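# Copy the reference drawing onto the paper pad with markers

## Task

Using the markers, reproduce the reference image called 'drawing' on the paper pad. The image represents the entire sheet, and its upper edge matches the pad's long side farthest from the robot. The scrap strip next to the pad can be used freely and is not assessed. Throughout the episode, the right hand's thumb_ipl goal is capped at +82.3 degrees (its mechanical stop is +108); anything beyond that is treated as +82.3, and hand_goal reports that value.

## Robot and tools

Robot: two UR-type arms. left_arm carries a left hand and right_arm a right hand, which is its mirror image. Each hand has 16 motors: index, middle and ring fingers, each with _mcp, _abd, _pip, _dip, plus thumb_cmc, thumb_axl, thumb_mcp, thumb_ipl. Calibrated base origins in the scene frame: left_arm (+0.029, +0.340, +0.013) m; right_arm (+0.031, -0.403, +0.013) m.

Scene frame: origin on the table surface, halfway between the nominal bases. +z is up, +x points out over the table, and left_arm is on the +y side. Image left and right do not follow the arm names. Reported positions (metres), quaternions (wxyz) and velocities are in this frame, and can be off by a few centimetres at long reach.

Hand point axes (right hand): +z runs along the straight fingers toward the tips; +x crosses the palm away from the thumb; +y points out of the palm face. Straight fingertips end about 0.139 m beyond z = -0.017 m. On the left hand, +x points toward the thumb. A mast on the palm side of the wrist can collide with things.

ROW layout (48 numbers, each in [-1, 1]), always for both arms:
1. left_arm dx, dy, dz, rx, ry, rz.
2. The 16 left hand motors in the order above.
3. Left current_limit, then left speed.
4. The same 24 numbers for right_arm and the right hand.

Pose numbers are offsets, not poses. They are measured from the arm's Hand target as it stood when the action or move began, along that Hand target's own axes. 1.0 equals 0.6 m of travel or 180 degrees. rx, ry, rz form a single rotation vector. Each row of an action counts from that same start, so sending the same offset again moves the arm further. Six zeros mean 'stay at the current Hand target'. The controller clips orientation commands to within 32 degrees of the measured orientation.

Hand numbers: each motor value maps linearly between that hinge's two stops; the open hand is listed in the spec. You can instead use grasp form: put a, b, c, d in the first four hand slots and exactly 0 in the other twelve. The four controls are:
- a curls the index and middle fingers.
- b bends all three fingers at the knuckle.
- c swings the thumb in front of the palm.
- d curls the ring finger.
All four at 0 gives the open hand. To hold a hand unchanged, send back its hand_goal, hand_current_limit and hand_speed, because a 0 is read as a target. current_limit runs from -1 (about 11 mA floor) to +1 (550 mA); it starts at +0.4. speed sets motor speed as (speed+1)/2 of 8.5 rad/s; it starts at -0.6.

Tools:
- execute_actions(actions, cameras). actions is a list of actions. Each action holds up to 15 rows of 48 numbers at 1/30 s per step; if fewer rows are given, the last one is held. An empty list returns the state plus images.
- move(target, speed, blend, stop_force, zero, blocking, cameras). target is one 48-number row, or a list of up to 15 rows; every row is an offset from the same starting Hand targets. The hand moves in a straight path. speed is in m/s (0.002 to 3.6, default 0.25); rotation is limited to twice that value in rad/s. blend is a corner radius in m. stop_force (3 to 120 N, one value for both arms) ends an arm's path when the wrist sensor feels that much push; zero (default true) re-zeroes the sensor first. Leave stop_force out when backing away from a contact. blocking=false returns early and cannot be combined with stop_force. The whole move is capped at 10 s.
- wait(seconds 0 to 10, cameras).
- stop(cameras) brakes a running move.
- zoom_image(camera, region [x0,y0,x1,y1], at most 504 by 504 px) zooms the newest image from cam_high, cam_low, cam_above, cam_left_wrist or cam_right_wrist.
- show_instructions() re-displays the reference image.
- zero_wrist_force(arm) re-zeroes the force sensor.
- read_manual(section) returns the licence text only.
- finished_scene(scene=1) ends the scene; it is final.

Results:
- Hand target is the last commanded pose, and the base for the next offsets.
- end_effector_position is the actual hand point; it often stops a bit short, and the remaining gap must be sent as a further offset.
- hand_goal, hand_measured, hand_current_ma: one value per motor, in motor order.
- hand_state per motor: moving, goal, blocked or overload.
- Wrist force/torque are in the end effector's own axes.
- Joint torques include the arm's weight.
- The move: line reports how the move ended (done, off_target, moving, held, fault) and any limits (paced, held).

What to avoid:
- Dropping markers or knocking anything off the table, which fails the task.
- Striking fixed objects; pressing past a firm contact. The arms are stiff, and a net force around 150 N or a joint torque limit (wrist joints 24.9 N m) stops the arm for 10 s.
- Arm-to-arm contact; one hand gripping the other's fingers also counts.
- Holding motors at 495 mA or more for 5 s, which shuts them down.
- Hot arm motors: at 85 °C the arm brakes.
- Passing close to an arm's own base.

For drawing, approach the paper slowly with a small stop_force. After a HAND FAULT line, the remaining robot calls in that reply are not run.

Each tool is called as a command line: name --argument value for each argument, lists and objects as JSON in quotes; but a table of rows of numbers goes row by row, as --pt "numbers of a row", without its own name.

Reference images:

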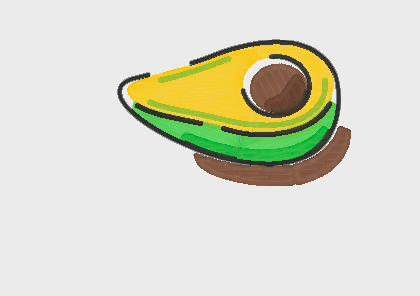

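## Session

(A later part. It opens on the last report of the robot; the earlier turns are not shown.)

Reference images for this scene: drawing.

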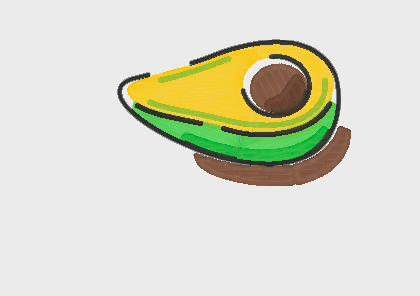

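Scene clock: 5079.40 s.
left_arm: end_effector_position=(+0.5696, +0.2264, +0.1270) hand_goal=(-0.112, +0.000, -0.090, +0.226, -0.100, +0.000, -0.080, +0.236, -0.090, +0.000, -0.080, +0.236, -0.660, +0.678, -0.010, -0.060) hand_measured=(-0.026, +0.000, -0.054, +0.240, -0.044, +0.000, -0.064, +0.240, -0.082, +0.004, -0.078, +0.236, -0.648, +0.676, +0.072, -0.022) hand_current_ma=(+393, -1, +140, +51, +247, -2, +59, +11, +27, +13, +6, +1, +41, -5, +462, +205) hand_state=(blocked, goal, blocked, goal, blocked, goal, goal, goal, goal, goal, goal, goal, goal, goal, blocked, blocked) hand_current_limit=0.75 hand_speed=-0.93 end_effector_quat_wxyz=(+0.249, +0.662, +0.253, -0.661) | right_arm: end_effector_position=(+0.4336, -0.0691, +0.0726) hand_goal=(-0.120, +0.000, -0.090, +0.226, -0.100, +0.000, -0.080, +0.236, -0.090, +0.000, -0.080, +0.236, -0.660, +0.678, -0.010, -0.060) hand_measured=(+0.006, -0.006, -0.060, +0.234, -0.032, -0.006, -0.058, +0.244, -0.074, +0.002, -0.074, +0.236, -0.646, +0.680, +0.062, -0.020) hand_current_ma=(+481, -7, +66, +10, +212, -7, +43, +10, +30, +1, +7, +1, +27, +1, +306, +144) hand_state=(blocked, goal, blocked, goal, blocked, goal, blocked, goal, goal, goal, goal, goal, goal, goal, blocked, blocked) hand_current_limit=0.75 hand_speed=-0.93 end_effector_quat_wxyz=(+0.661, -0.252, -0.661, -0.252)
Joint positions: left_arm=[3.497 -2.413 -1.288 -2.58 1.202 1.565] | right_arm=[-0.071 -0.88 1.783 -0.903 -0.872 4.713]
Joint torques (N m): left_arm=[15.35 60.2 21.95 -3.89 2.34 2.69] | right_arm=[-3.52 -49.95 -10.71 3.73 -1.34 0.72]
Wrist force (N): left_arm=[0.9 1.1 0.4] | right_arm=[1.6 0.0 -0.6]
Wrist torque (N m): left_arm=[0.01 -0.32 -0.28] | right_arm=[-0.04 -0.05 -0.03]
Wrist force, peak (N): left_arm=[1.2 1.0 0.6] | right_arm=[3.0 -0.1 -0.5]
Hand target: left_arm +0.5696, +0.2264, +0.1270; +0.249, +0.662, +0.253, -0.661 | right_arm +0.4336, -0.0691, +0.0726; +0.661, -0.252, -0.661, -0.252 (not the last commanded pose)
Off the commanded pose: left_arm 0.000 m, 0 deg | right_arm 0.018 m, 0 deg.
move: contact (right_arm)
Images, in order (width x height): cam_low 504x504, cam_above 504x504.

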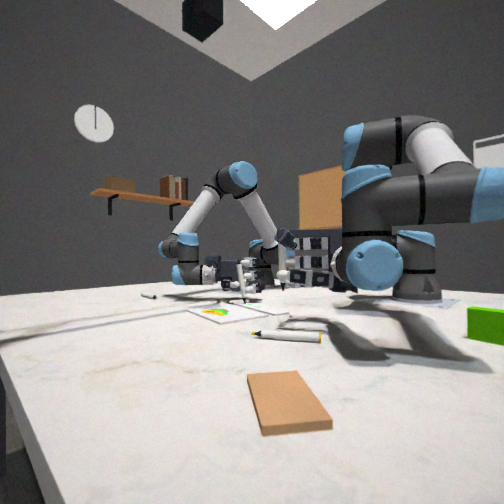

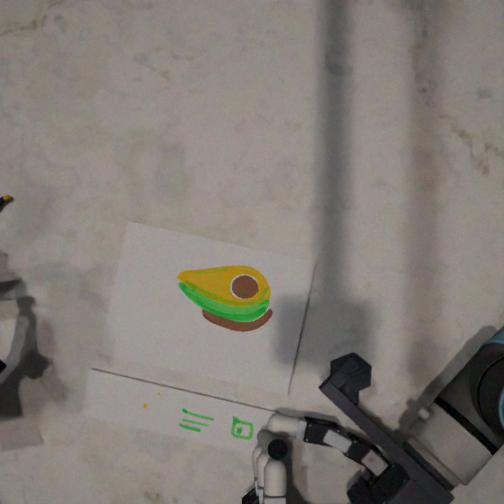

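move --pt "0 0 0 0 0 0 -0.112 0 -0.09 0.225 -0.1 0 -0.08 0.235 -0.09 0 -0.08 0.235 -0.66 0.677 -0.01 -0.06 0.75 -0.93 0.03 0 0 0 0 0 -0.12 0 -0.09 0.225 -0.1 0 -0.08 0.235 -0.09 0 -0.08 0.235 -0.66 0.677 -0.01 -0.06 0.75 -0.93" --pt "0 0 0 0 0 0 -0.112 0 -0.09 0.225 -0.1 0 -0.08 0.235 -0.09 0 -0.08 0.235 -0.66 0.677 -0.01 -0.06 0.75 -0.93 0.05 -0.149 -0.1334 0 0 0 -0.12 0 -0.09 0.225 -0.1 0 -0.08 0.235 -0.09 0 -0.08 0.235 -0.66 0.677 -0.01 -0.06 0.75 -0.93" --speed '[0.04, 0.15]' --blend '[0.005, 0]' --cameras '["cam_above"]'

zoom_image --camera "cam_above" --region '[190, 380, 290, 480]'

Scene clock: 5093.20 s.
left_arm: end_effector_position=(+0.5696, +0.2264, +0.1270) hand_goal=(-0.112, +0.000, -0.090, +0.226, -0.100, +0.000, -0.080, +0.236, -0.090, +0.000, -0.080, +0.236, -0.660, +0.678, -0.010, -0.060) hand_measured=(-0.026, +0.000, -0.054, +0.240, -0.044, +0.000, -0.064, +0.240, -0.082, +0.004, -0.078, +0.236, -0.648, +0.676, +0.072, -0.022) hand_current_ma=(+393, -1, +140, +51, +247, -2, +59, +11, +27, +13, +6, +1, +41, -5, +462, +205) hand_state=(blocked, goal, blocked, goal, blocked, goal, goal, goal, goal, goal, goal, goal, goal, goal, blocked, blocked) hand_current_limit=0.75 hand_speed=-0.93 end_effector_quat_wxyz=(+0.249, +0.662, +0.253, -0.661) | right_arm: end_effector_position=(+0.4338, -0.1890, +0.1026) hand_goal=(-0.120, +0.000, -0.090, +0.226, -0.100, +0.000, -0.080, +0.236, -0.090, +0.000, -0.080, +0.236, -0.660, +0.678, -0.010, -0.060) hand_measured=(+0.006, -0.002, -0.060, +0.234, -0.032, -0.002, -0.058, +0.244, -0.074, +0.004, -0.074, +0.236, -0.644, +0.680, +0.062, -0.020) hand_current_ma=(+481, -1, +66, +10, +212, -1, +43, +10, +29, +3, +7, +1, +32, +1, +306, +144) hand_state=(blocked, goal, blocked, goal, blocked, goal, blocked, goal, goal, goal, goal, goal, goal, goal, blocked, blocked) hand_current_limit=0.75 hand_speed=-0.93 end_effector_quat_wxyz=(+0.661, -0.252, -0.661, -0.252)
Joint positions: left_arm=[3.497 -2.413 -1.288 -2.58 1.202 1.565] | right_arm=[-0.305 -0.957 1.819 -0.861 -1.106 4.713]
Joint torques (N m): left_arm=[15.07 57.37 21.45 -3.81 2.3 2.72] | right_arm=[-5.68 -48.3 -9.64 4.15 -1.92 -0.76]
Wrist force (N): left_arm=[0.6 0.8 0.3] | right_arm=[-1.1 0.2 -0.1]
Wrist torque (N m): left_arm=[-0.02 -0.29 -0.29] | right_arm=[-0.01 0.04 0.06]
Wrist force, peak (N): left_arm=[1.3 1.0 0.3] | right_arm=[2.1 -0.1 -0.7]
Hand target: left_arm +0.5696, +0.2264, +0.1270; +0.249, +0.662, +0.253, -0.661 | right_arm +0.4338, -0.1891, +0.1026; +0.661, -0.252, -0.661, -0.252
Off the commanded pose: left_arm 0.000 m, 0 deg | right_arm 0.000 m, 0 deg.
move: done
Images, in order (width x height): cam_above 504x504.

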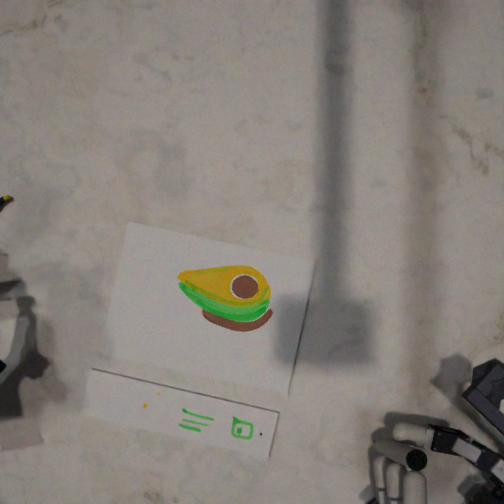

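Scaled by 5.040 from the camera's 504x504 image, which has a finer 720x720 frame.

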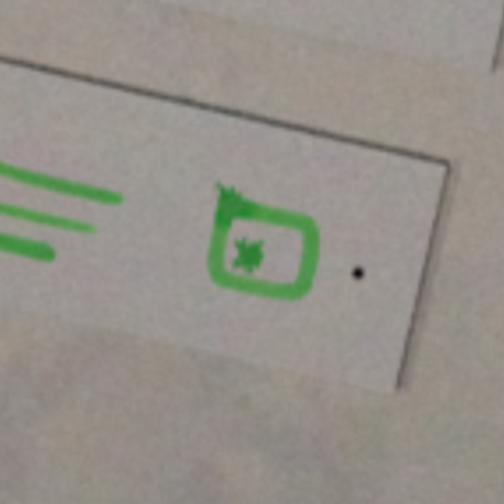

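move --target '[0,0,0,0,0,0,-0.112,0,-0.09,0.225,-0.1,0,-0.08,0.235,-0.09,0,-0.08,0.235,-0.66,0.677,-0.01,-0.06,0.75,-0.93,-0.021,0.3479,0.02873,0,0,0,-0.12,0,-0.09,0.225,-0.1,0,-0.08,0.235,-0.09,0,-0.08,0.235,-0.66,0.677,-0.01,-0.06,0.75,-0.93]' --speed 0.15

move --target '[0,0,0,0,0,0,-0.112,0,-0.09,0.225,-0.1,0,-0.08,0.235,-0.09,0,-0.08,0.235,-0.66,0.677,-0.01,-0.06,0.75,-0.93,-0.045,0,0,0,0,0,-0.12,0,-0.09,0.225,-0.1,0,-0.08,0.235,-0.09,0,-0.08,0.235,-0.66,0.677,-0.01,-0.06,0.75,-0.93]' --speed 0.005 --stop_force 3

move --pt "0 0 0 0 0 0 -0.112 0 -0.09 0.225 -0.1 0 -0.08 0.235 -0.09 0 -0.08 0.235 -0.66 0.677 -0.01 -0.06 0.75 -0.93 0.03 0 0 0 0 0 -0.12 0 -0.09 0.225 -0.1 0 -0.08 0.235 -0.09 0 -0.08 0.235 -0.66 0.677 -0.01 -0.06 0.75 -0.93" --pt "0 0 0 0 0 0 -0.112 0 -0.09 0.225 -0.1 0 -0.08 0.235 -0.09 0 -0.08 0.235 -0.66 0.677 -0.01 -0.06 0.75 -0.93 0.04 -0.211 -0.189 0 0 0 -0.12 0 -0.09 0.225 -0.1 0 -0.08 0.235 -0.09 0 -0.08 0.235 -0.66 0.677 -0.01 -0.06 0.75 -0.93" --speed '[0.04, 0.15]' --blend '[0.005, 0]' --cameras '["cam_above"]'

zoom_image --camera "cam_above" --region '[160, 250, 290, 380]'

Scene clock: 5117.10 s.
left_arm: end_effector_position=(+0.5696, +0.2264, +0.1270) hand_goal=(-0.112, +0.000, -0.090, +0.226, -0.100, +0.000, -0.080, +0.236, -0.090, +0.000, -0.080, +0.236, -0.660, +0.678, -0.010, -0.060) hand_measured=(-0.026, +0.000, -0.054, +0.240, -0.044, +0.000, -0.064, +0.240, -0.082, +0.004, -0.078, +0.236, -0.648, +0.676, +0.072, -0.022) hand_current_ma=(+393, -1, +140, +51, +247, -2, +59, +11, +27, +13, +6, +1, +41, -5, +462, +205) hand_state=(blocked, goal, blocked, goal, blocked, goal, goal, goal, goal, goal, goal, goal, goal, goal, blocked, blocked) hand_current_limit=0.75 hand_speed=-0.93 end_effector_quat_wxyz=(+0.249, +0.662, +0.253, -0.661) | right_arm: end_effector_position=(+0.5600, -0.0220, +0.0899) hand_goal=(-0.120, +0.000, -0.090, +0.226, -0.100, +0.000, -0.080, +0.236, -0.090, +0.000, -0.080, +0.236, -0.660, +0.678, -0.010, -0.060) hand_measured=(+0.006, -0.002, -0.060, +0.234, -0.032, -0.002, -0.058, +0.244, -0.074, +0.004, -0.074, +0.236, -0.644, +0.680, +0.062, -0.020) hand_current_ma=(+481, -1, +66, +10, +212, -1, +43, +10, +29, +3, +7, +1, +32, +1, +306, +144) hand_state=(blocked, goal, blocked, goal, blocked, goal, blocked, goal, goal, goal, goal, goal, goal, goal, blocked, blocked) hand_current_limit=0.75 hand_speed=-0.93 end_effector_quat_wxyz=(+0.661, -0.252, -0.661, -0.252)
Joint positions: left_arm=[3.497 -2.413 -1.288 -2.58 1.202 1.565] | right_arm=[0.008 -0.674 1.295 -0.621 -0.793 4.713]
Joint torques (N m): left_arm=[15.71 57.64 21.14 -3.89 2.39 2.75] | right_arm=[6.98 -38.88 -21.09 3.94 1.3 -1.6]
Wrist force (N): left_arm=[1.0 0.8 0.3] | right_arm=[-0.7 0.0 -0.2]
Wrist torque (N m): left_arm=[-0.01 -0.33 -0.26] | right_arm=[-0.06 0.00 0.21]
Wrist force, peak (N): left_arm=[1.2 1.1 0.5] | right_arm=[-1.4 -0.4 -0.6]
Hand target: left_arm +0.5696, +0.2264, +0.1270; +0.249, +0.662, +0.253, -0.661 | right_arm +0.5600, -0.0219, +0.0899; +0.661, -0.252, -0.661, -0.252
Off the commanded pose: left_arm 0.000 m, 0 deg | right_arm 0.000 m, 0 deg.
move: done

Scene clock: 5121.67 s.
left_arm: end_effector_position=(+0.5696, +0.2264, +0.1270) hand_goal=(-0.112, +0.000, -0.090, +0.226, -0.100, +0.000, -0.080, +0.236, -0.090, +0.000, -0.080, +0.236, -0.660, +0.678, -0.010, -0.060) hand_measured=(-0.026, +0.000, -0.054, +0.240, -0.044, +0.000, -0.064, +0.240, -0.082, +0.004, -0.078, +0.236, -0.648, +0.676, +0.072, -0.022) hand_current_ma=(+393, -1, +140, +51, +247, -2, +59, +11, +27, +13, +6, +1, +41, -5, +462, +205) hand_state=(blocked, goal, blocked, goal, blocked, goal, goal, goal, goal, goal, goal, goal, goal, goal, blocked, blocked) hand_current_limit=0.75 hand_speed=-0.93 end_effector_quat_wxyz=(+0.249, +0.662, +0.253, -0.661) | right_arm: end_effector_position=(+0.5600, -0.0219, +0.0729) hand_goal=(-0.120, +0.000, -0.090, +0.226, -0.100, +0.000, -0.080, +0.236, -0.090, +0.000, -0.080, +0.236, -0.660, +0.678, -0.010, -0.060) hand_measured=(+0.006, -0.006, -0.060, +0.234, -0.034, -0.006, -0.058, +0.244, -0.076, +0.002, -0.074, +0.236, -0.644, +0.680, +0.062, -0.020) hand_current_ma=(+481, -6, +66, +10, +211, -5, +43, +10, +27, +2, +7, +1, +29, +1, +307, +144) hand_state=(blocked, goal, blocked, goal, blocked, goal, blocked, goal, goal, goal, goal, goal, goal, goal, blocked, blocked) hand_current_limit=0.75 hand_speed=-0.93 end_effector_quat_wxyz=(+0.661, -0.252, -0.661, -0.252)
Joint positions: left_arm=[3.497 -2.413 -1.288 -2.58 1.202 1.565] | right_arm=[0.008 -0.649 1.298 -0.648 -0.793 4.713]
Joint torques (N m): left_arm=[15.15 56.76 21.6 -3.75 2.34 2.68] | right_arm=[2.48 -60.52 -16.53 3.63 0.04 -0.96]
Wrist force (N): left_arm=[0.9 0.9 0.3] | right_arm=[2.0 0.0 -0.5]
Wrist torque (N m): left_arm=[0.01 -0.32 -0.27] | right_arm=[-0.06 -0.10 0.15]
Wrist force, peak (N): left_arm=[1.0 1.1 0.5] | right_arm=[2.8 -0.7 -0.5]
Hand target: left_arm +0.5696, +0.2264, +0.1270; +0.249, +0.662, +0.253, -0.661 | right_arm +0.5600, -0.0219, +0.0729; +0.661, -0.252, -0.661, -0.252 (not the last commanded pose)
Off the commanded pose: left_arm 0.000 m, 0 deg | right_arm 0.010 m, 0 deg.
move: contact (right_arm)

Scene clock: 5123.70 s.
left_arm: end_effector_position=(+0.5696, +0.2264, +0.1270) hand_goal=(-0.112, +0.000, -0.090, +0.226, -0.100, +0.000, -0.080, +0.236, -0.090, +0.000, -0.080, +0.236, -0.660, +0.678, -0.010, -0.060) hand_measured=(-0.026, +0.000, -0.054, +0.240, -0.044, +0.000, -0.064, +0.240, -0.082, +0.004, -0.078, +0.236, -0.648, +0.676, +0.072, -0.022) hand_current_ma=(+393, -1, +140, +51, +247, -2, +59, +11, +27, +13, +6, +1, +41, -5, +462, +205) hand_state=(blocked, goal, blocked, goal, blocked, goal, goal, goal, goal, goal, goal, goal, goal, goal, blocked, blocked) hand_current_limit=0.75 hand_speed=-0.93 end_effector_quat_wxyz=(+0.249, +0.662, +0.253, -0.661) | right_arm: end_effector_position=(+0.5602, -0.1918, +0.0970) hand_goal=(-0.120, +0.000, -0.090, +0.226, -0.100, +0.000, -0.080, +0.236, -0.090, +0.000, -0.080, +0.236, -0.660, +0.678, -0.010, -0.060) hand_measured=(+0.006, -0.002, -0.060, +0.234, -0.034, -0.002, -0.058, +0.244, -0.076, +0.004, -0.074, +0.236, -0.644, +0.680, +0.062, -0.020) hand_current_ma=(+481, -1, +66, +10, +211, -1, +43, +10, +27, +3, +7, +1, +32, +1, +307, +144) hand_state=(blocked, goal, blocked, goal, blocked, goal, blocked, goal, goal, goal, goal, goal, goal, goal, blocked, blocked) hand_current_limit=0.75 hand_speed=-0.93 end_effector_quat_wxyz=(+0.661, -0.252, -0.661, -0.252)
Joint positions: left_arm=[3.497 -2.413 -1.288 -2.58 1.202 1.565] | right_arm=[-0.256 -0.725 1.376 -0.651 -1.058 4.713]
Joint torques (N m): left_arm=[15.08 56.7 21.78 -3.75 2.43 2.7] | right_arm=[-6.31 -59.43 -13.44 4.17 -1.3 1.27]
Wrist force (N): left_arm=[1.0 0.9 0.5] | right_arm=[-1.1 -0.2 -0.3]
Wrist torque (N m): left_arm=[-0.01 -0.33 -0.27] | right_arm=[-0.06 0.07 0.19]
Wrist force, peak (N): left_arm=[1.1 1.0 0.6] | right_arm=[-1.4 -0.9 -1.1]
Hand target: left_arm +0.5696, +0.2264, +0.1270; +0.249, +0.662, +0.253, -0.661 | right_arm +0.5603, -0.1919, +0.0970; +0.661, -0.252, -0.661, -0.252
Off the commanded pose: left_arm 0.000 m, 0 deg | right_arm 0.000 m, 0 deg.
move: done
Images, in order (width x height): cam_above 504x504.

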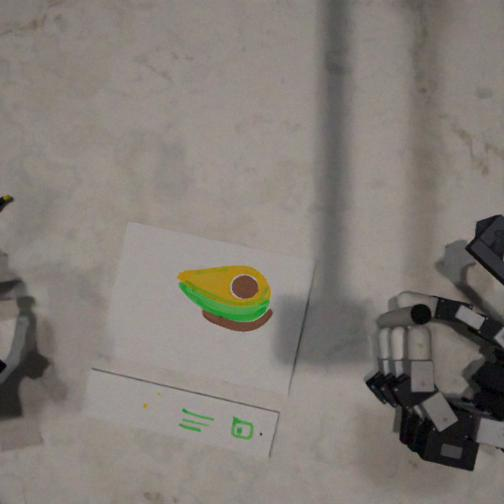

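Scaled by 3.877 from the camera's 504x504 image, which has a finer 720x720 frame.

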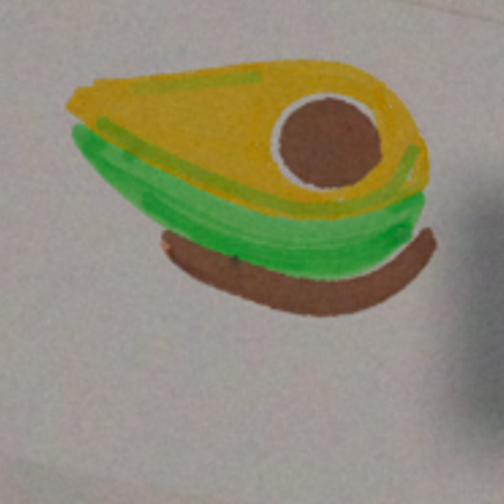

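zoom_image --camera "cam_above" --region '[195, 290, 245, 340]'

Scaled by 10.080 from the camera's 504x504 image, which has a finer 720x720 frame.

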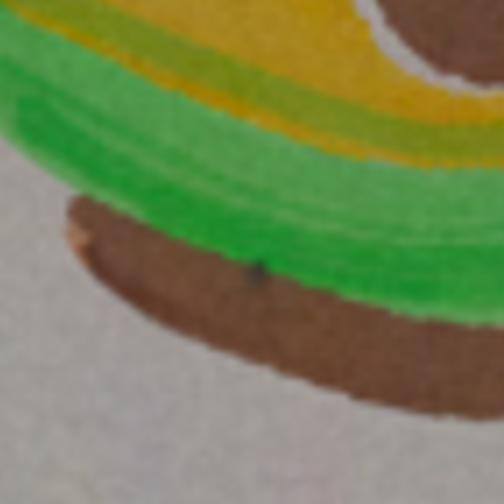

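move --target '[0,0,0,0,0,0,-0.112,0,-0.09,0.225,-0.1,0,-0.08,0.235,-0.09,0,-0.08,0.235,-0.66,0.677,-0.01,-0.06,0.75,-0.93,-0.0235,0.31352,0.16668,0,0,0,-0.12,0,-0.09,0.225,-0.1,0,-0.08,0.235,-0.09,0,-0.08,0.235,-0.66,0.677,-0.01,-0.06,0.75,-0.93]' --speed 0.15 --cameras '["cam_high"]'

Scene clock: 5206.80 s.
left_arm: end_effector_position=(+0.5696, +0.2264, +0.1270) hand_goal=(-0.112, +0.000, -0.090, +0.226, -0.100, +0.000, -0.080, +0.236, -0.090, +0.000, -0.080, +0.236, -0.660, +0.678, -0.010, -0.060) hand_measured=(-0.026, +0.000, -0.054, +0.240, -0.044, +0.000, -0.064, +0.240, -0.082, +0.004, -0.078, +0.236, -0.648, +0.676, +0.072, -0.022) hand_current_ma=(+393, -1, +140, +51, +247, -2, +59, +11, +27, +13, +6, +1, +41, -5, +462, +205) hand_state=(blocked, goal, blocked, goal, blocked, goal, goal, goal, goal, goal, goal, goal, goal, goal, blocked, blocked) hand_current_limit=0.75 hand_speed=-0.93 end_effector_quat_wxyz=(+0.249, +0.662, +0.253, -0.661) | right_arm: end_effector_position=(+0.6109, +0.0150, +0.0828) hand_goal=(-0.120, +0.000, -0.090, +0.226, -0.100, +0.000, -0.080, +0.236, -0.090, +0.000, -0.080, +0.236, -0.660, +0.678, -0.010, -0.060) hand_measured=(+0.006, -0.002, -0.060, +0.234, -0.034, -0.002, -0.058, +0.244, -0.076, +0.004, -0.074, +0.236, -0.644, +0.680, +0.062, -0.020) hand_current_ma=(+481, -1, +66, +10, +211, -1, +43, +10, +27, +3, +7, +1, +32, +1, +307, +144) hand_state=(blocked, goal, blocked, goal, blocked, goal, blocked, goal, goal, goal, goal, goal, goal, goal, blocked, blocked) hand_current_limit=0.75 hand_speed=-0.93 end_effector_quat_wxyz=(+0.661, -0.252, -0.661, -0.252)
Joint positions: left_arm=[3.497 -2.413 -1.288 -2.58 1.202 1.565] | right_arm=[0.057 -0.534 1.028 -0.495 -0.744 4.713]
Joint torques (N m): left_arm=[15.26 56.18 21.74 -3.86 2.37 2.66] | right_arm=[7.73 -43.1 -22.51 3.69 1.42 -1.59]
Wrist force (N): left_arm=[0.9 0.9 0.4] | right_arm=[-0.6 0.0 -0.3]
Wrist torque (N m): left_arm=[-0.01 -0.32 -0.28] | right_arm=[-0.05 -0.05 0.22]
Wrist force, peak (N): left_arm=[1.2 1.0 0.6] | right_arm=[-0.8 -1.6 -1.0]
Hand target: left_arm +0.5696, +0.2264, +0.1270; +0.249, +0.662, +0.253, -0.661 | right_arm +0.6109, +0.0150, +0.0828; +0.661, -0.252, -0.661, -0.252
Off the commanded pose: left_arm 0.000 m, 0 deg | right_arm 0.000 m, 0 deg.
move: done
Images, in order (width x height): cam_high 504x504.

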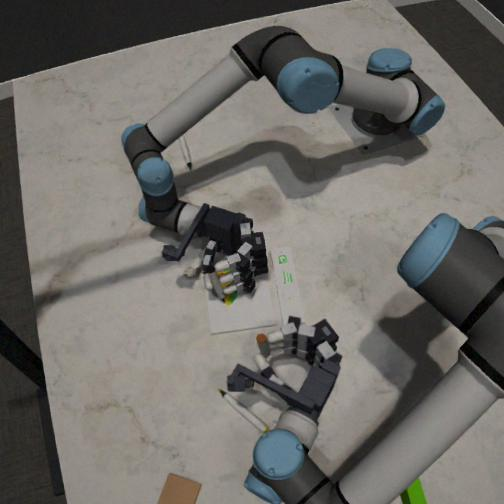

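move --pt "0 0 0 0 0 0 -0.112 0 -0.09 0.225 -0.1 0 -0.08 0.235 -0.09 0 -0.08 0.235 -0.66 0.677 -0.01 -0.06 0.75 -0.93 -0.017 0 0 0 0 0 -0.12 0 -0.09 0.225 -0.1 0 -0.08 0.235 -0.09 0 -0.08 0.235 -0.66 0.677 -0.01 -0.06 0.75 -0.93" --pt "0 0 0 0 0 0 -0.112 0 -0.09 0.225 -0.1 0 -0.08 0.235 -0.09 0 -0.08 0.235 -0.66 0.677 -0.01 -0.06 0.75 -0.93 -0.017 0.006425 0.005376 0 0 0 -0.12 0 -0.09 0.225 -0.1 0 -0.08 0.235 -0.09 0 -0.08 0.235 -0.66 0.677 -0.01 -0.06 0.75 -0.93" --pt "0 0 0 0 0 0 -0.112 0 -0.09 0.225 -0.1 0 -0.08 0.235 -0.09 0 -0.08 0.235 -0.66 0.677 -0.01 -0.06 0.75 -0.93 -0.017 0.011277 0.011743 0 0 0 -0.12 0 -0.09 0.225 -0.1 0 -0.08 0.235 -0.09 0 -0.08 0.235 -0.66 0.677 -0.01 -0.06 0.75 -0.93" --pt "0 0 0 0 0 0 -0.112 0 -0.09 0.225 -0.1 0 -0.08 0.235 -0.09 0 -0.08 0.235 -0.66 0.677 -0.01 -0.06 0.75 -0.93 -0.017 0.01363 0.019027 0 0 0 -0.12 0 -0.09 0.225 -0.1 0 -0.08 0.235 -0.09 0 -0.08 0.235 -0.66 0.677 -0.01 -0.06 0.75 -0.93" --pt "0 0 0 0 0 0 -0.112 0 -0.09 0.225 -0.1 0 -0.08 0.235 -0.09 0 -0.08 0.235 -0.66 0.677 -0.01 -0.06 0.75 -0.93 -0.017 0.01272 0.025298 0 0 0 -0.12 0 -0.09 0.225 -0.1 0 -0.08 0.235 -0.09 0 -0.08 0.235 -0.66 0.677 -0.01 -0.06 0.75 -0.93" --pt "0 0 0 0 0 0 -0.112 0 -0.09 0.225 -0.1 0 -0.08 0.235 -0.09 0 -0.08 0.235 -0.66 0.677 -0.01 -0.06 0.75 -0.93 -0.017 0.00898 0.029845 0 0 0 -0.12 0 -0.09 0.225 -0.1 0 -0.08 0.235 -0.09 0 -0.08 0.235 -0.66 0.677 -0.01 -0.06 0.75 -0.93" --pt "0 0 0 0 0 0 -0.112 0 -0.09 0.225 -0.1 0 -0.08 0.235 -0.09 0 -0.08 0.235 -0.66 0.677 -0.01 -0.06 0.75 -0.93 -0.017 0.001269 0.032949 0 0 0 -0.12 0 -0.09 0.225 -0.1 0 -0.08 0.235 -0.09 0 -0.08 0.235 -0.66 0.677 -0.01 -0.06 0.75 -0.93" --pt "0 0 0 0 0 0 -0.112 0 -0.09 0.225 -0.1 0 -0.08 0.235 -0.09 0 -0.08 0.235 -0.66 0.677 -0.01 -0.06 0.75 -0.93 -0.017 -0.013834 0.035451 0 0 0 -0.12 0 -0.09 0.225 -0.1 0 -0.08 0.235 -0.09 0 -0.08 0.235 -0.66 0.677 -0.01 -0.06 0.75 -0.93" --pt "0 0 0 0 0 0 -0.112 0 -0.09 0.225 -0.1 0 -0.08 0.235 -0.09 0 -0.08 0.235 -0.66 0.677 -0.01 -0.06 0.75 -0.93 -0.017 -0.038453 0.036058 0 0 0 -0.12 0 -0.09 0.225 -0.1 0 -0.08 0.235 -0.09 0 -0.08 0.235 -0.66 0.677 -0.01 -0.06 0.75 -0.93" --pt "0 0 0 0 0 0 -0.112 0 -0.09 0.225 -0.1 0 -0.08 0.235 -0.09 0 -0.08 0.235 -0.66 0.677 -0.01 -0.06 0.75 -0.93 -0.017 -0.061339 0.03382 0 0 0 -0.12 0 -0.09 0.225 -0.1 0 -0.08 0.235 -0.09 0 -0.08 0.235 -0.66 0.677 -0.01 -0.06 0.75 -0.93" --pt "0 0 0 0 0 0 -0.112 0 -0.09 0.225 -0.1 0 -0.08 0.235 -0.09 0 -0.08 0.235 -0.66 0.677 -0.01 -0.06 0.75 -0.93 -0.017 -0.082708 0.029093 0 0 0 -0.12 0 -0.09 0.225 -0.1 0 -0.08 0.235 -0.09 0 -0.08 0.235 -0.66 0.677 -0.01 -0.06 0.75 -0.93" --pt "0 0 0 0 0 0 -0.112 0 -0.09 0.225 -0.1 0 -0.08 0.235 -0.09 0 -0.08 0.235 -0.66 0.677 -0.01 -0.06 0.75 -0.93 -0.017 -0.102562 0.021876 0 0 0 -0.12 0 -0.09 0.225 -0.1 0 -0.08 0.235 -0.09 0 -0.08 0.235 -0.66 0.677 -0.01 -0.06 0.75 -0.93" --pt "0 0 0 0 0 0 -0.112 0 -0.09 0.225 -0.1 0 -0.08 0.235 -0.09 0 -0.08 0.235 -0.66 0.677 -0.01 -0.06 0.75 -0.93 -0.017 -0.121116 0.012526 0 0 0 -0.12 0 -0.09 0.225 -0.1 0 -0.08 0.235 -0.09 0 -0.08 0.235 -0.66 0.677 -0.01 -0.06 0.75 -0.93" --speed '[0.02, 0.025, 0.02, 0.02, 0.02, 0.02, 0.02, 0.025, 0.03, 0.03, 0.03, 0.03, 0.03]' --blend '[0, 0.001, 0.001, 0.001, 0.001, 0.001, 0.001, 0.002, 0.002, 0.002, 0.002, 0.002, 0]'

move --pt "0 0 0 0 0 0 -0.112 0 -0.09 0.225 -0.1 0 -0.08 0.235 -0.09 0 -0.08 0.235 -0.66 0.677 -0.01 -0.06 0.75 -0.93 0 -0.012518 -0.008112 0 0 0 -0.12 0 -0.09 0.225 -0.1 0 -0.08 0.235 -0.09 0 -0.08 0.235 -0.66 0.677 -0.01 -0.06 0.75 -0.93" --pt "0 0 0 0 0 0 -0.112 0 -0.09 0.225 -0.1 0 -0.08 0.235 -0.09 0 -0.08 0.235 -0.66 0.677 -0.01 -0.06 0.75 -0.93 0 -0.022813 -0.018282 0 0 0 -0.12 0 -0.09 0.225 -0.1 0 -0.08 0.235 -0.09 0 -0.08 0.235 -0.66 0.677 -0.01 -0.06 0.75 -0.93" --pt "0 0 0 0 0 0 -0.112 0 -0.09 0.225 -0.1 0 -0.08 0.235 -0.09 0 -0.08 0.235 -0.66 0.677 -0.01 -0.06 0.75 -0.93 0 -0.030177 -0.030079 0 0 0 -0.12 0 -0.09 0.225 -0.1 0 -0.08 0.235 -0.09 0 -0.08 0.235 -0.66 0.677 -0.01 -0.06 0.75 -0.93" --pt "0 0 0 0 0 0 -0.112 0 -0.09 0.225 -0.1 0 -0.08 0.235 -0.09 0 -0.08 0.235 -0.66 0.677 -0.01 -0.06 0.75 -0.93 0 -0.033411 -0.042287 0 0 0 -0.12 0 -0.09 0.225 -0.1 0 -0.08 0.235 -0.09 0 -0.08 0.235 -0.66 0.677 -0.01 -0.06 0.75 -0.93" --pt "0 0 0 0 0 0 -0.112 0 -0.09 0.225 -0.1 0 -0.08 0.235 -0.09 0 -0.08 0.235 -0.66 0.677 -0.01 -0.06 0.75 -0.93 0 -0.032731 -0.054549 0 0 0 -0.12 0 -0.09 0.225 -0.1 0 -0.08 0.235 -0.09 0 -0.08 0.235 -0.66 0.677 -0.01 -0.06 0.75 -0.93" --pt "0 0 0 0 0 0 -0.112 0 -0.09 0.225 -0.1 0 -0.08 0.235 -0.09 0 -0.08 0.235 -0.66 0.677 -0.01 -0.06 0.75 -0.93 0 -0.029338 -0.068083 0 0 0 -0.12 0 -0.09 0.225 -0.1 0 -0.08 0.235 -0.09 0 -0.08 0.235 -0.66 0.677 -0.01 -0.06 0.75 -0.93" --pt "0 0 0 0 0 0 -0.112 0 -0.09 0.225 -0.1 0 -0.08 0.235 -0.09 0 -0.08 0.235 -0.66 0.677 -0.01 -0.06 0.75 -0.93 0 -0.024334 -0.078686 0 0 0 -0.12 0 -0.09 0.225 -0.1 0 -0.08 0.235 -0.09 0 -0.08 0.235 -0.66 0.677 -0.01 -0.06 0.75 -0.93" --pt "0 0 0 0 0 0 -0.112 0 -0.09 0.225 -0.1 0 -0.08 0.235 -0.09 0 -0.08 0.235 -0.66 0.677 -0.01 -0.06 0.75 -0.93 0 -0.016854 -0.087781 0 0 0 -0.12 0 -0.09 0.225 -0.1 0 -0.08 0.235 -0.09 0 -0.08 0.235 -0.66 0.677 -0.01 -0.06 0.75 -0.93" --pt "0 0 0 0 0 0 -0.112 0 -0.09 0.225 -0.1 0 -0.08 0.235 -0.09 0 -0.08 0.235 -0.66 0.677 -0.01 -0.06 0.75 -0.93 0 -0.006978 -0.094441 0 0 0 -0.12 0 -0.09 0.225 -0.1 0 -0.08 0.235 -0.09 0 -0.08 0.235 -0.66 0.677 -0.01 -0.06 0.75 -0.93" --pt "0 0 0 0 0 0 -0.112 0 -0.09 0.225 -0.1 0 -0.08 0.235 -0.09 0 -0.08 0.235 -0.66 0.677 -0.01 -0.06 0.75 -0.93 0 0.004509 -0.098171 0 0 0 -0.12 0 -0.09 0.225 -0.1 0 -0.08 0.235 -0.09 0 -0.08 0.235 -0.66 0.677 -0.01 -0.06 0.75 -0.93" --pt "0 0 0 0 0 0 -0.112 0 -0.09 0.225 -0.1 0 -0.08 0.235 -0.09 0 -0.08 0.235 -0.66 0.677 -0.01 -0.06 0.75 -0.93 0 0.018313 -0.098539 0 0 0 -0.12 0 -0.09 0.225 -0.1 0 -0.08 0.235 -0.09 0 -0.08 0.235 -0.66 0.677 -0.01 -0.06 0.75 -0.93" --pt "0 0 0 0 0 0 -0.112 0 -0.09 0.225 -0.1 0 -0.08 0.235 -0.09 0 -0.08 0.235 -0.66 0.677 -0.01 -0.06 0.75 -0.93 0 0.032232 -0.095912 0 0 0 -0.12 0 -0.09 0.225 -0.1 0 -0.08 0.235 -0.09 0 -0.08 0.235 -0.66 0.677 -0.01 -0.06 0.75 -0.93" --pt "0 0 0 0 0 0 -0.112 0 -0.09 0.225 -0.1 0 -0.08 0.235 -0.09 0 -0.08 0.235 -0.66 0.677 -0.01 -0.06 0.75 -0.93 0 0.044635 -0.090795 0 0 0 -0.12 0 -0.09 0.225 -0.1 0 -0.08 0.235 -0.09 0 -0.08 0.235 -0.66 0.677 -0.01 -0.06 0.75 -0.93" --speed 0.025 --blend '[0.002, 0.002, 0.002, 0.002, 0.002, 0.002, 0.002, 0.002, 0.002, 0.002, 0.002, 0.002, 0]'

move --pt "0 0 0 0 0 0 -0.112 0 -0.09 0.225 -0.1 0 -0.08 0.235 -0.09 0 -0.08 0.235 -0.66 0.677 -0.01 -0.06 0.75 -0.93 0 0.010887 0.007606 0 0 0 -0.12 0 -0.09 0.225 -0.1 0 -0.08 0.235 -0.09 0 -0.08 0.235 -0.66 0.677 -0.01 -0.06 0.75 -0.93" --pt "0 0 0 0 0 0 -0.112 0 -0.09 0.225 -0.1 0 -0.08 0.235 -0.09 0 -0.08 0.235 -0.66 0.677 -0.01 -0.06 0.75 -0.93 0 0.023304 0.019068 0 0 0 -0.12 0 -0.09 0.225 -0.1 0 -0.08 0.235 -0.09 0 -0.08 0.235 -0.66 0.677 -0.01 -0.06 0.75 -0.93" --pt "0 0 0 0 0 0 -0.112 0 -0.09 0.225 -0.1 0 -0.08 0.235 -0.09 0 -0.08 0.235 -0.66 0.677 -0.01 -0.06 0.75 -0.93 0 0.037526 0.035531 0 0 0 -0.12 0 -0.09 0.225 -0.1 0 -0.08 0.235 -0.09 0 -0.08 0.235 -0.66 0.677 -0.01 -0.06 0.75 -0.93" --pt "0 0 0 0 0 0 -0.112 0 -0.09 0.225 -0.1 0 -0.08 0.235 -0.09 0 -0.08 0.235 -0.66 0.677 -0.01 -0.06 0.75 -0.93 0 0.050549 0.050775 0 0 0 -0.12 0 -0.09 0.225 -0.1 0 -0.08 0.235 -0.09 0 -0.08 0.235 -0.66 0.677 -0.01 -0.06 0.75 -0.93" --pt "0 0 0 0 0 0 -0.112 0 -0.09 0.225 -0.1 0 -0.08 0.235 -0.09 0 -0.08 0.235 -0.66 0.677 -0.01 -0.06 0.75 -0.93 0.0167 0.050549 0.050775 0 0 0 -0.12 0 -0.09 0.225 -0.1 0 -0.08 0.235 -0.09 0 -0.08 0.235 -0.66 0.677 -0.01 -0.06 0.75 -0.93" --speed '[0.03, 0.03, 0.03, 0.03, 0.04]' --blend '[0.002, 0.002, 0.002, 0, 0]' --cameras '["cam_high", "cam_above"]'

zoom_image --camera "cam_high" --region '[190, 240, 310, 340]'

Scene clock: 5272.30 s.
left_arm: end_effector_position=(+0.5696, +0.2264, +0.1270) hand_goal=(-0.112, +0.000, -0.090, +0.226, -0.100, +0.000, -0.080, +0.236, -0.090, +0.000, -0.080, +0.236, -0.660, +0.678, -0.010, -0.060) hand_measured=(-0.026, +0.000, -0.054, +0.240, -0.044, +0.000, -0.064, +0.240, -0.082, +0.004, -0.078, +0.236, -0.648, +0.676, +0.072, -0.022) hand_current_ma=(+393, -1, +140, +51, +247, -2, +59, +11, +27, +13, +6, +1, +41, -5, +462, +205) hand_state=(blocked, goal, blocked, goal, blocked, goal, goal, goal, goal, goal, goal, goal, goal, goal, blocked, blocked) hand_current_limit=0.75 hand_speed=-0.93 end_effector_quat_wxyz=(+0.249, +0.662, +0.253, -0.661) | right_arm: end_effector_position=(+0.5569, -0.0341, +0.0726) hand_goal=(-0.120, +0.000, -0.090, +0.226, -0.100, +0.000, -0.080, +0.236, -0.090, +0.000, -0.080, +0.236, -0.660, +0.678, -0.010, -0.060) hand_measured=(-0.004, -0.008, -0.056, +0.236, -0.040, -0.008, -0.058, +0.244, -0.080, +0.002, -0.080, +0.236, -0.648, +0.678, +0.068, -0.018) hand_current_ma=(+437, -11, +77, +17, +185, -10, +43, +10, +18, +2, +1, +0, +21, +1, +336, +158) hand_state=(blocked, goal, blocked, goal, blocked, goal, blocked, goal, goal, goal, goal, goal, goal, goal, blocked, blocked) hand_current_limit=0.75 hand_speed=-0.93 end_effector_quat_wxyz=(+0.661, -0.252, -0.661, -0.252)
Joint positions: left_arm=[3.497 -2.413 -1.288 -2.58 1.202 1.565] | right_arm=[-0.01 -0.661 1.322 -0.661 -0.812 4.713]
Joint torques (N m): left_arm=[15.25 54.97 21.43 -3.88 2.41 2.73] | right_arm=[-6.71 -60.14 -5.05 -0.96 -1.79 1.58]
Wrist force (N): left_arm=[1.0 1.0 0.5] | right_arm=[0.7 0.3 -0.2]
Wrist torque (N m): left_arm=[0.00 -0.33 -0.27] | right_arm=[-0.03 -0.01 0.16]
Wrist force, peak (N): left_arm=[1.2 1.0 0.6] | right_arm=[3.3 -0.2 -1.5]
Hand target: left_arm +0.5696, +0.2264, +0.1270; +0.249, +0.662, +0.253, -0.661 | right_arm +0.5569, -0.0342, +0.0726; +0.661, -0.252, -0.661, -0.252
Off the commanded pose: left_arm 0.000 m, 0 deg | right_arm 0.000 m, 0 deg.
move: done

Scene clock: 5276.77 s.
left_arm: end_effector_position=(+0.5696, +0.2264, +0.1270) hand_goal=(-0.112, +0.000, -0.090, +0.226, -0.100, +0.000, -0.080, +0.236, -0.090, +0.000, -0.080, +0.236, -0.660, +0.678, -0.010, -0.060) hand_measured=(-0.026, +0.000, -0.054, +0.240, -0.044, +0.000, -0.064, +0.240, -0.082, +0.004, -0.078, +0.236, -0.648, +0.676, +0.072, -0.022) hand_current_ma=(+393, -1, +140, +51, +247, -2, +59, +11, +27, +13, +6, +1, +41, -5, +462, +205) hand_state=(blocked, goal, blocked, goal, blocked, goal, goal, goal, goal, goal, goal, goal, goal, goal, blocked, blocked) hand_current_limit=0.75 hand_speed=-0.93 end_effector_quat_wxyz=(+0.249, +0.662, +0.253, -0.661) | right_arm: end_effector_position=(+0.6154, -0.0505, +0.0726) hand_goal=(-0.120, +0.000, -0.090, +0.226, -0.100, +0.000, -0.080, +0.236, -0.090, +0.000, -0.080, +0.236, -0.660, +0.678, -0.010, -0.060) hand_measured=(-0.004, -0.008, -0.056, +0.236, -0.040, -0.008, -0.058, +0.244, -0.080, +0.004, -0.080, +0.236, -0.646, +0.678, +0.068, -0.018) hand_current_ma=(+437, -10, +78, +17, +184, -9, +43, +10, +16, +3, +1, +0, +23, +1, +336, +158) hand_state=(blocked, goal, blocked, goal, blocked, goal, blocked, goal, goal, goal, goal, goal, goal, goal, blocked, blocked) hand_current_limit=0.75 hand_speed=-0.93 end_effector_quat_wxyz=(+0.661, -0.252, -0.661, -0.252)
Joint positions: left_arm=[3.497 -2.413 -1.288 -2.58 1.202 1.565] | right_arm=[-0.036 -0.547 1.085 -0.538 -0.837 4.713]
Joint torques (N m): left_arm=[14.9 54.5 21.06 -3.88 2.24 2.62] | right_arm=[7.13 -40.32 -21.24 3.89 1.48 -0.8]
Wrist force (N): left_arm=[1.0 1.0 0.5] | right_arm=[1.3 -0.9 -1.0]
Wrist torque (N m): left_arm=[0.00 -0.32 -0.27] | right_arm=[-0.08 -0.05 0.16]
Wrist force, peak (N): left_arm=[1.0 1.1 0.5] | right_arm=[1.3 -0.9 -1.0]
Hand target: left_arm +0.5696, +0.2264, +0.1270; +0.249, +0.662, +0.253, -0.661 | right_arm +0.6154, -0.0505, +0.0726; +0.661, -0.252, -0.661, -0.252
Off the commanded pose: left_arm 0.000 m, 0 deg | right_arm 0.000 m, 0 deg.
move: done

Scene clock: 5279.03 s.
left_arm: end_effector_position=(+0.5696, +0.2264, +0.1270) hand_goal=(-0.112, +0.000, -0.090, +0.226, -0.100, +0.000, -0.080, +0.236, -0.090, +0.000, -0.080, +0.236, -0.660, +0.678, -0.010, -0.060) hand_measured=(-0.026, +0.000, -0.054, +0.240, -0.044, +0.000, -0.064, +0.240, -0.082, +0.004, -0.078, +0.236, -0.648, +0.676, +0.072, -0.022) hand_current_ma=(+393, -1, +140, +51, +247, -2, +59, +11, +27, +13, +6, +1, +41, -5, +462, +205) hand_state=(blocked, goal, blocked, goal, blocked, goal, goal, goal, goal, goal, goal, goal, goal, goal, blocked, blocked) hand_current_limit=0.75 hand_speed=-0.93 end_effector_quat_wxyz=(+0.249, +0.662, +0.253, -0.661) | right_arm: end_effector_position=(+0.6129, -0.0076, +0.0825) hand_goal=(-0.120, +0.000, -0.090, +0.226, -0.100, +0.000, -0.080, +0.236, -0.090, +0.000, -0.080, +0.236, -0.660, +0.678, -0.010, -0.060) hand_measured=(-0.004, -0.002, -0.056, +0.236, -0.040, -0.002, -0.058, +0.244, -0.080, +0.004, -0.078, +0.236, -0.644, +0.678, +0.068, -0.018) hand_current_ma=(+437, -1, +78, +17, +184, -1, +43, +10, +16, +4, +1, +0, +29, +1, +336, +158) hand_state=(blocked, goal, blocked, goal, blocked, goal, blocked, goal, goal, goal, goal, goal, goal, goal, blocked, blocked) hand_current_limit=0.75 hand_speed=-0.93 end_effector_quat_wxyz=(+0.661, -0.252, -0.661, -0.252)
Joint positions: left_arm=[3.497 -2.413 -1.288 -2.58 1.202 1.565] | right_arm=[0.025 -0.543 1.049 -0.506 -0.776 4.713]
Joint torques (N m): left_arm=[15.35 54.6 20.92 -3.88 2.33 2.57] | right_arm=[6.63 -66.16 -22.93 3.56 1.26 1.31]
Wrist force (N): left_arm=[1.0 0.9 0.3] | right_arm=[-0.8 -0.1 -0.6]
Wrist torque (N m): left_arm=[0.00 -0.33 -0.27] | right_arm=[-0.02 -0.01 0.23]
Wrist force, peak (N): left_arm=[1.1 1.0 0.7] | right_arm=[1.8 -0.2 -1.1]
Hand target: left_arm +0.5696, +0.2264, +0.1270; +0.249, +0.662, +0.253, -0.661 | right_arm +0.6129, -0.0076, +0.0826; +0.661, -0.252, -0.661, -0.252
Off the commanded pose: left_arm 0.000 m, 0 deg | right_arm 0.000 m, 0 deg.
move: done
Images, in order (width x height): cam_high 504x504, cam_above 504x504.

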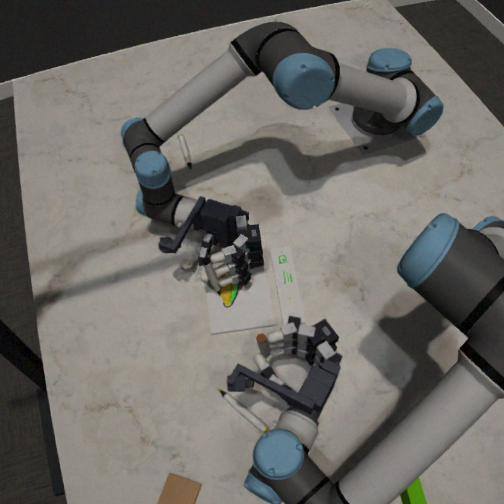

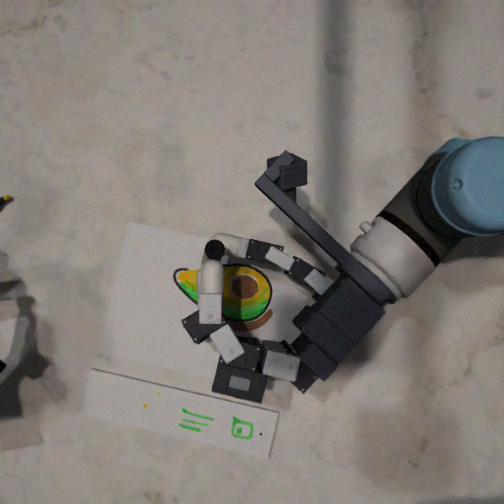

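Scaled by 4.200 from the camera's 504x504 image, which has a finer 720x720 frame.

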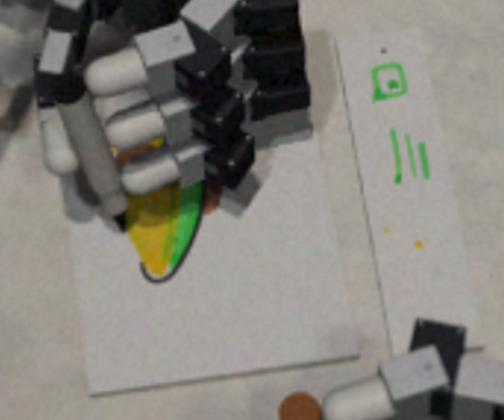

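move --target '[0,0,0,0,0,0,-0.112,0,-0.09,0.225,-0.1,0,-0.08,0.235,-0.09,0,-0.08,0.235,-0.66,0.677,-0.01,-0.06,0.75,-0.93,0.02,-0.2235,-0.2001,0,0,0,-0.12,0,-0.09,0.225,-0.1,0,-0.08,0.235,-0.09,0,-0.08,0.235,-0.66,0.677,-0.01,-0.06,0.75,-0.93]' --speed 0.2 --cameras '["cam_above"]'

zoom_image --camera "cam_above" --region '[160, 250, 290, 380]'

Scene clock: 5286.87 s.
left_arm: end_effector_position=(+0.5696, +0.2264, +0.1270) hand_goal=(-0.112, +0.000, -0.090, +0.226, -0.100, +0.000, -0.080, +0.236, -0.090, +0.000, -0.080, +0.236, -0.660, +0.678, -0.010, -0.060) hand_measured=(-0.026, +0.000, -0.054, +0.240, -0.044, +0.000, -0.064, +0.240, -0.082, +0.004, -0.078, +0.236, -0.648, +0.676, +0.072, -0.022) hand_current_ma=(+393, -1, +140, +51, +247, -2, +59, +11, +27, +13, +6, +1, +41, -5, +462, +205) hand_state=(blocked, goal, blocked, goal, blocked, goal, goal, goal, goal, goal, goal, goal, goal, goal, blocked, blocked) hand_current_limit=0.75 hand_speed=-0.93 end_effector_quat_wxyz=(+0.249, +0.662, +0.253, -0.661) | right_arm: end_effector_position=(+0.6131, -0.1875, +0.0947) hand_goal=(-0.120, +0.000, -0.090, +0.226, -0.100, +0.000, -0.080, +0.236, -0.090, +0.000, -0.080, +0.236, -0.660, +0.678, -0.010, -0.060) hand_measured=(-0.004, -0.002, -0.056, +0.236, -0.040, -0.002, -0.058, +0.244, -0.080, +0.004, -0.078, +0.236, -0.644, +0.678, +0.068, -0.018) hand_current_ma=(+437, -1, +78, +17, +184, -1, +43, +10, +16, +4, +1, +0, +29, +1, +336, +158) hand_state=(blocked, goal, blocked, goal, blocked, goal, blocked, goal, goal, goal, goal, goal, goal, goal, blocked, blocked) hand_current_limit=0.75 hand_speed=-0.93 end_effector_quat_wxyz=(+0.661, -0.252, -0.661, -0.252)
Joint positions: left_arm=[3.497 -2.413 -1.288 -2.58 1.202 1.565] | right_arm=[-0.234 -0.612 1.153 -0.541 -1.035 4.713]
Joint torques (N m): left_arm=[14.92 53.08 21.85 -3.87 2.26 2.67] | right_arm=[-5.91 -64.03 -8.27 4.09 -1.8 1.51]
Wrist force (N): left_arm=[1.0 0.8 0.4] | right_arm=[-0.9 -0.2 -0.6]
Wrist torque (N m): left_arm=[-0.02 -0.34 -0.26] | right_arm=[-0.03 0.03 0.25]
Wrist force, peak (N): left_arm=[0.9 1.3 0.4] | right_arm=[-1.0 -1.3 -1.2]
Hand target: left_arm +0.5696, +0.2264, +0.1270; +0.249, +0.662, +0.253, -0.661 | right_arm +0.6131, -0.1875, +0.0947; +0.661, -0.252, -0.661, -0.252
Off the commanded pose: left_arm 0.000 m, 0 deg | right_arm 0.000 m, 0 deg.
move: done
Images, in order (width x height): cam_above 504x504.

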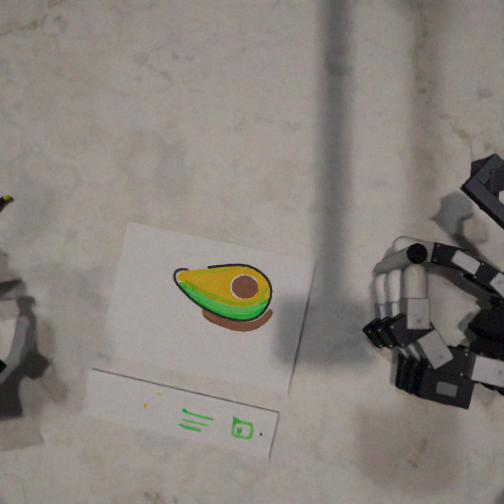

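Scaled by 3.877 from the camera's 504x504 image, which has a finer 720x720 frame.

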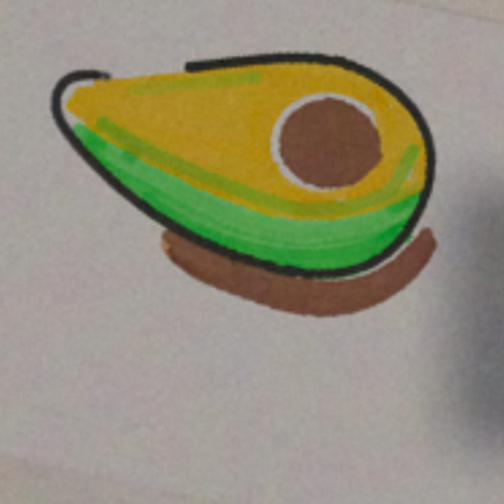

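zoom_image --camera "cam_above" --region '[165, 255, 225, 315]'

zoom_image --camera "cam_above" --region '[220, 255, 280, 315]'

Scaled by 8.400 from the camera's 504x504 image, which has a finer 720x720 frame.

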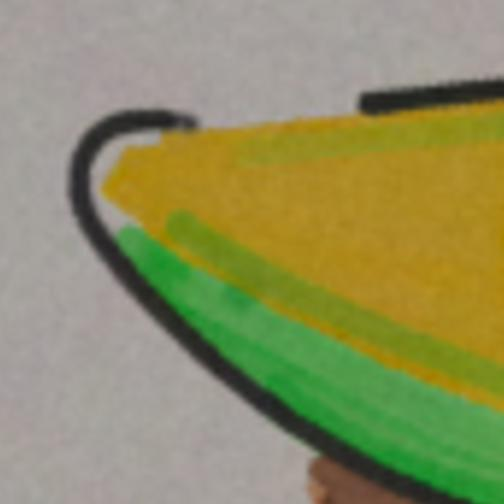

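Scaled by 8.400 from the camera's 504x504 image, which has a finer 720x720 frame.

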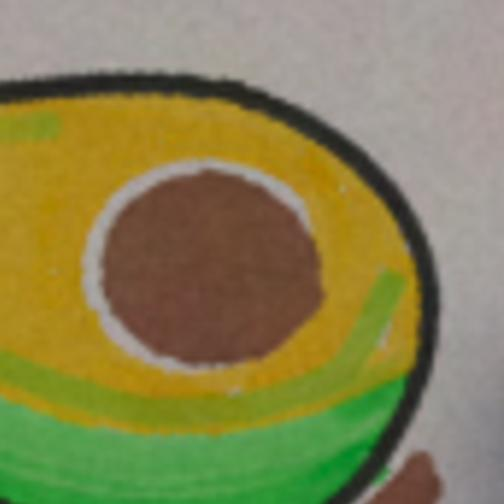

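move --target '[0,0,0,0,0,0,-0.112,0,-0.09,0.225,-0.1,0,-0.08,0.235,-0.09,0,-0.08,0.235,-0.66,0.677,-0.01,-0.06,0.75,-0.93,-0.0202,0.2467,0.25402,0,0,0,-0.12,0,-0.09,0.225,-0.1,0,-0.08,0.235,-0.09,0,-0.08,0.235,-0.66,0.677,-0.01,-0.06,0.75,-0.93]' --speed 0.15

Scene clock: 5347.13 s.
left_arm: end_effector_position=(+0.5696, +0.2264, +0.1270) hand_goal=(-0.112, +0.000, -0.090, +0.226, -0.100, +0.000, -0.080, +0.236, -0.090, +0.000, -0.080, +0.236, -0.660, +0.678, -0.010, -0.060) hand_measured=(-0.026, +0.000, -0.054, +0.240, -0.044, +0.000, -0.064, +0.240, -0.082, +0.004, -0.078, +0.236, -0.648, +0.676, +0.072, -0.022) hand_current_ma=(+393, -1, +140, +51, +247, -2, +59, +11, +27, +13, +6, +1, +41, -5, +462, +205) hand_state=(blocked, goal, blocked, goal, blocked, goal, goal, goal, goal, goal, goal, goal, goal, goal, blocked, blocked) hand_current_limit=0.75 hand_speed=-0.93 end_effector_quat_wxyz=(+0.249, +0.662, +0.253, -0.661) | right_arm: end_effector_position=(+0.5980, +0.0243, +0.0825) hand_goal=(-0.120, +0.000, -0.090, +0.226, -0.100, +0.000, -0.080, +0.236, -0.090, +0.000, -0.080, +0.236, -0.660, +0.678, -0.010, -0.060) hand_measured=(-0.004, -0.002, -0.056, +0.236, -0.040, -0.002, -0.058, +0.244, -0.080, +0.004, -0.078, +0.236, -0.644, +0.678, +0.068, -0.018) hand_current_ma=(+437, -1, +78, +17, +184, -1, +43, +10, +16, +4, +1, +0, +29, +1, +336, +158) hand_state=(blocked, goal, blocked, goal, blocked, goal, blocked, goal, goal, goal, goal, goal, goal, goal, blocked, blocked) hand_current_limit=0.75 hand_speed=-0.93 end_effector_quat_wxyz=(+0.661, -0.252, -0.661, -0.252)
Joint positions: left_arm=[3.497 -2.413 -1.288 -2.58 1.202 1.565] | right_arm=[0.072 -0.557 1.076 -0.52 -0.729 4.713]
Joint torques (N m): left_arm=[14.74 52.51 21.3 -3.7 2.34 2.64] | right_arm=[7.75 -41.36 -24.33 3.53 1.21 -0.98]
Wrist force (N): left_arm=[0.8 0.9 0.4] | right_arm=[-1.0 0.2 -0.3]
Wrist torque (N m): left_arm=[-0.01 -0.31 -0.28] | right_arm=[-0.02 0.02 0.19]
Wrist force, peak (N): left_arm=[1.1 1.1 0.4] | right_arm=[-1.1 -1.3 -1.4]
Hand target: left_arm +0.5696, +0.2264, +0.1270; +0.249, +0.662, +0.253, -0.661 | right_arm +0.5980, +0.0244, +0.0825; +0.661, -0.252, -0.661, -0.252
Off the commanded pose: left_arm 0.000 m, 0 deg | right_arm 0.000 m, 0 deg.
move: done


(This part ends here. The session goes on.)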